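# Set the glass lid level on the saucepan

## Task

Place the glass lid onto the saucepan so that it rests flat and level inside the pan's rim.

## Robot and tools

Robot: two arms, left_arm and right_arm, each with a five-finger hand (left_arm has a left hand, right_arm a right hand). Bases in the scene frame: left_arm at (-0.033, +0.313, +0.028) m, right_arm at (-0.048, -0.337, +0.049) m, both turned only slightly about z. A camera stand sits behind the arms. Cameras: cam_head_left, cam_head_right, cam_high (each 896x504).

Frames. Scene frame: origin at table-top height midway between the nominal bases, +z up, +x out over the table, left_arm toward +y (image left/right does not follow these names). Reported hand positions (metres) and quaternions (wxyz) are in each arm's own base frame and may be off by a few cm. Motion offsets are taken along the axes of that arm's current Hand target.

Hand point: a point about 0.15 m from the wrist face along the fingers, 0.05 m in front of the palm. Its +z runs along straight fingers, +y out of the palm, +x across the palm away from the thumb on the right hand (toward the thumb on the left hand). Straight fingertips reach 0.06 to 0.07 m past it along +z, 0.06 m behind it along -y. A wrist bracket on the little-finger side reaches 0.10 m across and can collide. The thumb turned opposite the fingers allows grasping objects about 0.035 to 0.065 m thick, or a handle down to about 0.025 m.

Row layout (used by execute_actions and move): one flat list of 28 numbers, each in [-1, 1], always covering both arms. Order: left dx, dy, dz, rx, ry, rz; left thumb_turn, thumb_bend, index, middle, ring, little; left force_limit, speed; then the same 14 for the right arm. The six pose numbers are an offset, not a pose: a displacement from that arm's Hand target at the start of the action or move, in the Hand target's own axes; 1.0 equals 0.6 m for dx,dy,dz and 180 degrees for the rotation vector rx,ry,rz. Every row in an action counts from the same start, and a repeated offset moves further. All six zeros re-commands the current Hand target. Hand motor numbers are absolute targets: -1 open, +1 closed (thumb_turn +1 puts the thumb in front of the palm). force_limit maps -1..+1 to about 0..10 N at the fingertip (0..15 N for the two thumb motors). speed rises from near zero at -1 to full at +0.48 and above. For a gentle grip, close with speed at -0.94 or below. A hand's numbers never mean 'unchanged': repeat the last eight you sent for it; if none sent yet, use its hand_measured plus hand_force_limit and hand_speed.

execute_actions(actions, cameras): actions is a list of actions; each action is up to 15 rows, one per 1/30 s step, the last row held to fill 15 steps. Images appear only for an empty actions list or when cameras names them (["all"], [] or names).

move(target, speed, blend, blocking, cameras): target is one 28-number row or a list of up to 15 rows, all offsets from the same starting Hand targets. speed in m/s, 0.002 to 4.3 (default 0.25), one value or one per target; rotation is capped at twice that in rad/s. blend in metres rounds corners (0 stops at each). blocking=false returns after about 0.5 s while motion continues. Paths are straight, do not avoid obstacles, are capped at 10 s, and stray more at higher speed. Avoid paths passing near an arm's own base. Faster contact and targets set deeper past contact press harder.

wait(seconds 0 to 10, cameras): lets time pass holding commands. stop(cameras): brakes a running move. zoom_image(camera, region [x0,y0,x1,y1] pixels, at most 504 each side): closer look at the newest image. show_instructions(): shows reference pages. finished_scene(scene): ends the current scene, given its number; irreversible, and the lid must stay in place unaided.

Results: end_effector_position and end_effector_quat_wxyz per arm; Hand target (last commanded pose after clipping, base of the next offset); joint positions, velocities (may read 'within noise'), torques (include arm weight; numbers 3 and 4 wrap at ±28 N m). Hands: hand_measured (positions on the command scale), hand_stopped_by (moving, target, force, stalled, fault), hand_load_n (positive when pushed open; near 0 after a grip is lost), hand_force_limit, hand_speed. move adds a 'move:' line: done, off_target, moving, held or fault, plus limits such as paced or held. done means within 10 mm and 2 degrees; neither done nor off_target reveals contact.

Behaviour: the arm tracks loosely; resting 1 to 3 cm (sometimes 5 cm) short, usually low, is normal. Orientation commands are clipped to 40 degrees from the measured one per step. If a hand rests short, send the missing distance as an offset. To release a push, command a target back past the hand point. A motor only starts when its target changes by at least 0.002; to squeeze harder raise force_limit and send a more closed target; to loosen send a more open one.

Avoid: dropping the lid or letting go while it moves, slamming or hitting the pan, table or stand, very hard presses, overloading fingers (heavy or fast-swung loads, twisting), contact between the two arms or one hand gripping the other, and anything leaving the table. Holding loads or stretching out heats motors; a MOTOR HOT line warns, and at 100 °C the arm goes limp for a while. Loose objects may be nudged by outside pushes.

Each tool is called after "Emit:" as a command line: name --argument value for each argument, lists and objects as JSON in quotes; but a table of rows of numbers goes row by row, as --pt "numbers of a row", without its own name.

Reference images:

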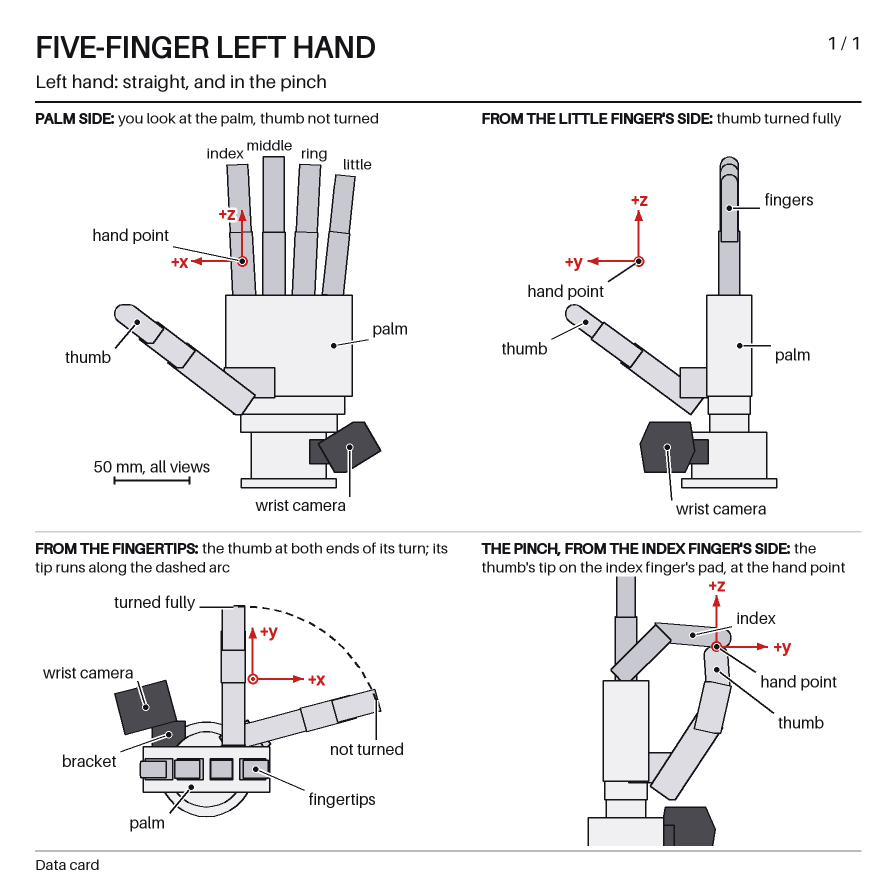

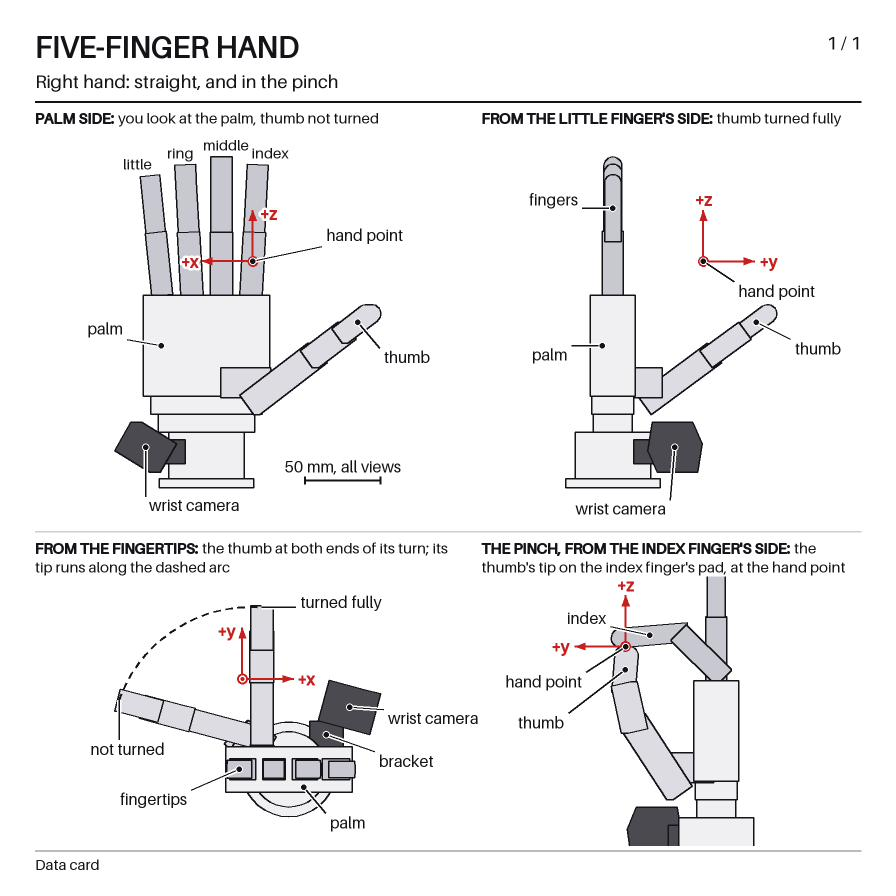

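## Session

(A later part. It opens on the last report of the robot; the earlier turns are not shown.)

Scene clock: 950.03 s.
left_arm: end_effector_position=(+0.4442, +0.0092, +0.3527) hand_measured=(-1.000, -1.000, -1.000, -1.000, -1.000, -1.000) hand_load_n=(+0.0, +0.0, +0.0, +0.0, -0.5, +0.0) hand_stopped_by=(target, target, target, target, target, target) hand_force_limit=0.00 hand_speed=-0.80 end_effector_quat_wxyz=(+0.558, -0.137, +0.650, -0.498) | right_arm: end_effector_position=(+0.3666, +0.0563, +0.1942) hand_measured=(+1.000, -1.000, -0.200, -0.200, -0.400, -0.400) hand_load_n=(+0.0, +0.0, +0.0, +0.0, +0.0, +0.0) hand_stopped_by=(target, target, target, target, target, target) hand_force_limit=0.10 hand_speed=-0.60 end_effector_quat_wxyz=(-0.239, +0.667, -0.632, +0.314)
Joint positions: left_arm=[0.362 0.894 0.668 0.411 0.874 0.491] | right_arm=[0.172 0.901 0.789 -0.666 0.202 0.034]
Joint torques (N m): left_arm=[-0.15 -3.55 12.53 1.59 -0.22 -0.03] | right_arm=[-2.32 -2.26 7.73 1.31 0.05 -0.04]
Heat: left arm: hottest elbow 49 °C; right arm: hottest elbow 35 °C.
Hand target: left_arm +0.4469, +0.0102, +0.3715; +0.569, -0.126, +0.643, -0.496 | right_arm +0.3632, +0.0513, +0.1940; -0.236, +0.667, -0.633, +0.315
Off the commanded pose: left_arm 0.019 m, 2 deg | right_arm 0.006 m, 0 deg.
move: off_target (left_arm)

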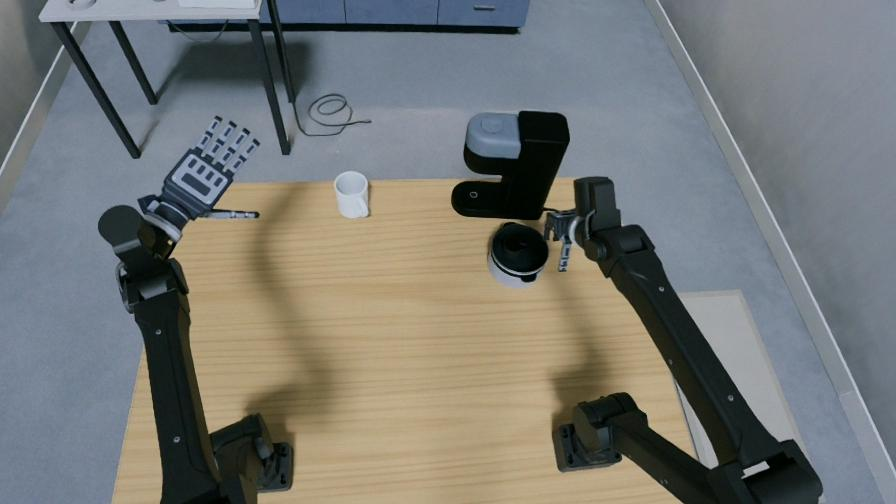

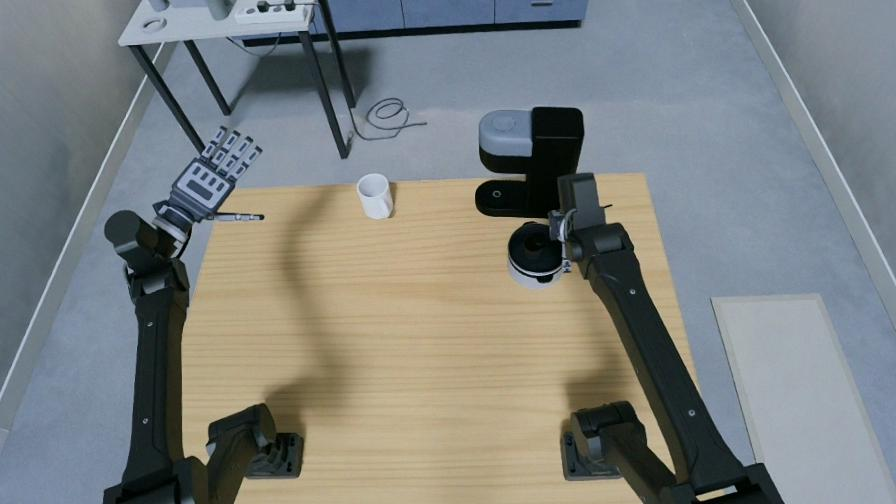

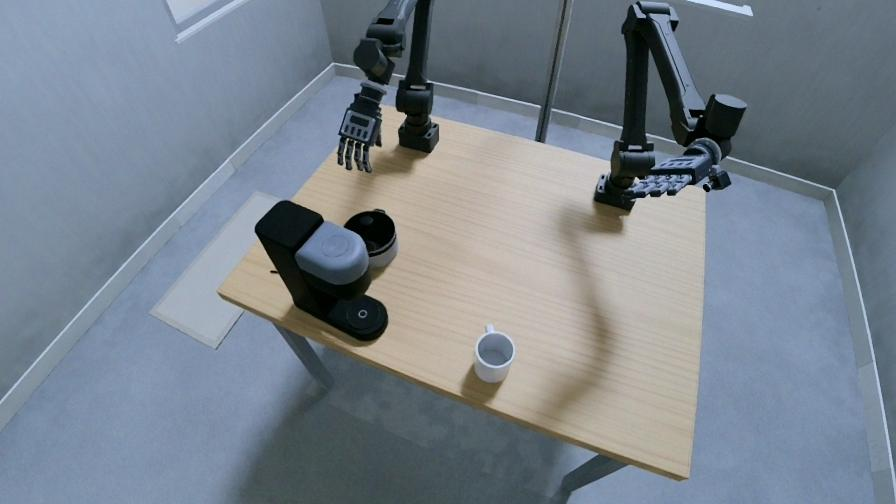

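Emit:
zoom_image --camera "cam_head_left" --region '[495, 215, 545, 240]'

Emit:
zoom_image --camera "cam_head_left" --region '[495, 260, 545, 290]'

Emit:
zoom_image --camera "cam_head_right" --region '[505, 215, 565, 290]'

Scaled by 10.080.

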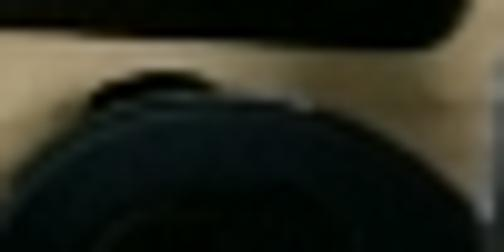

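Scaled by 10.080.

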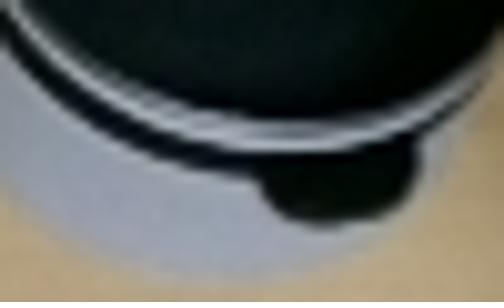

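Scaled by 6.720.

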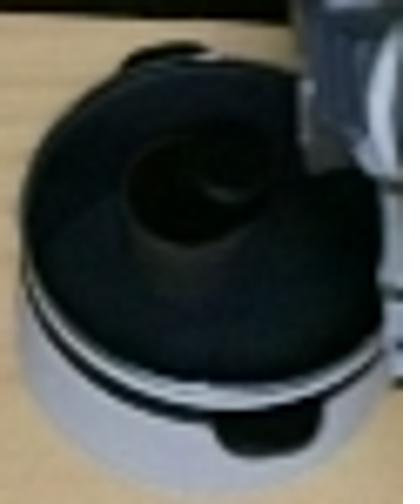

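Emit:
finished_scene --scene 3

The scene is finished: the task was done.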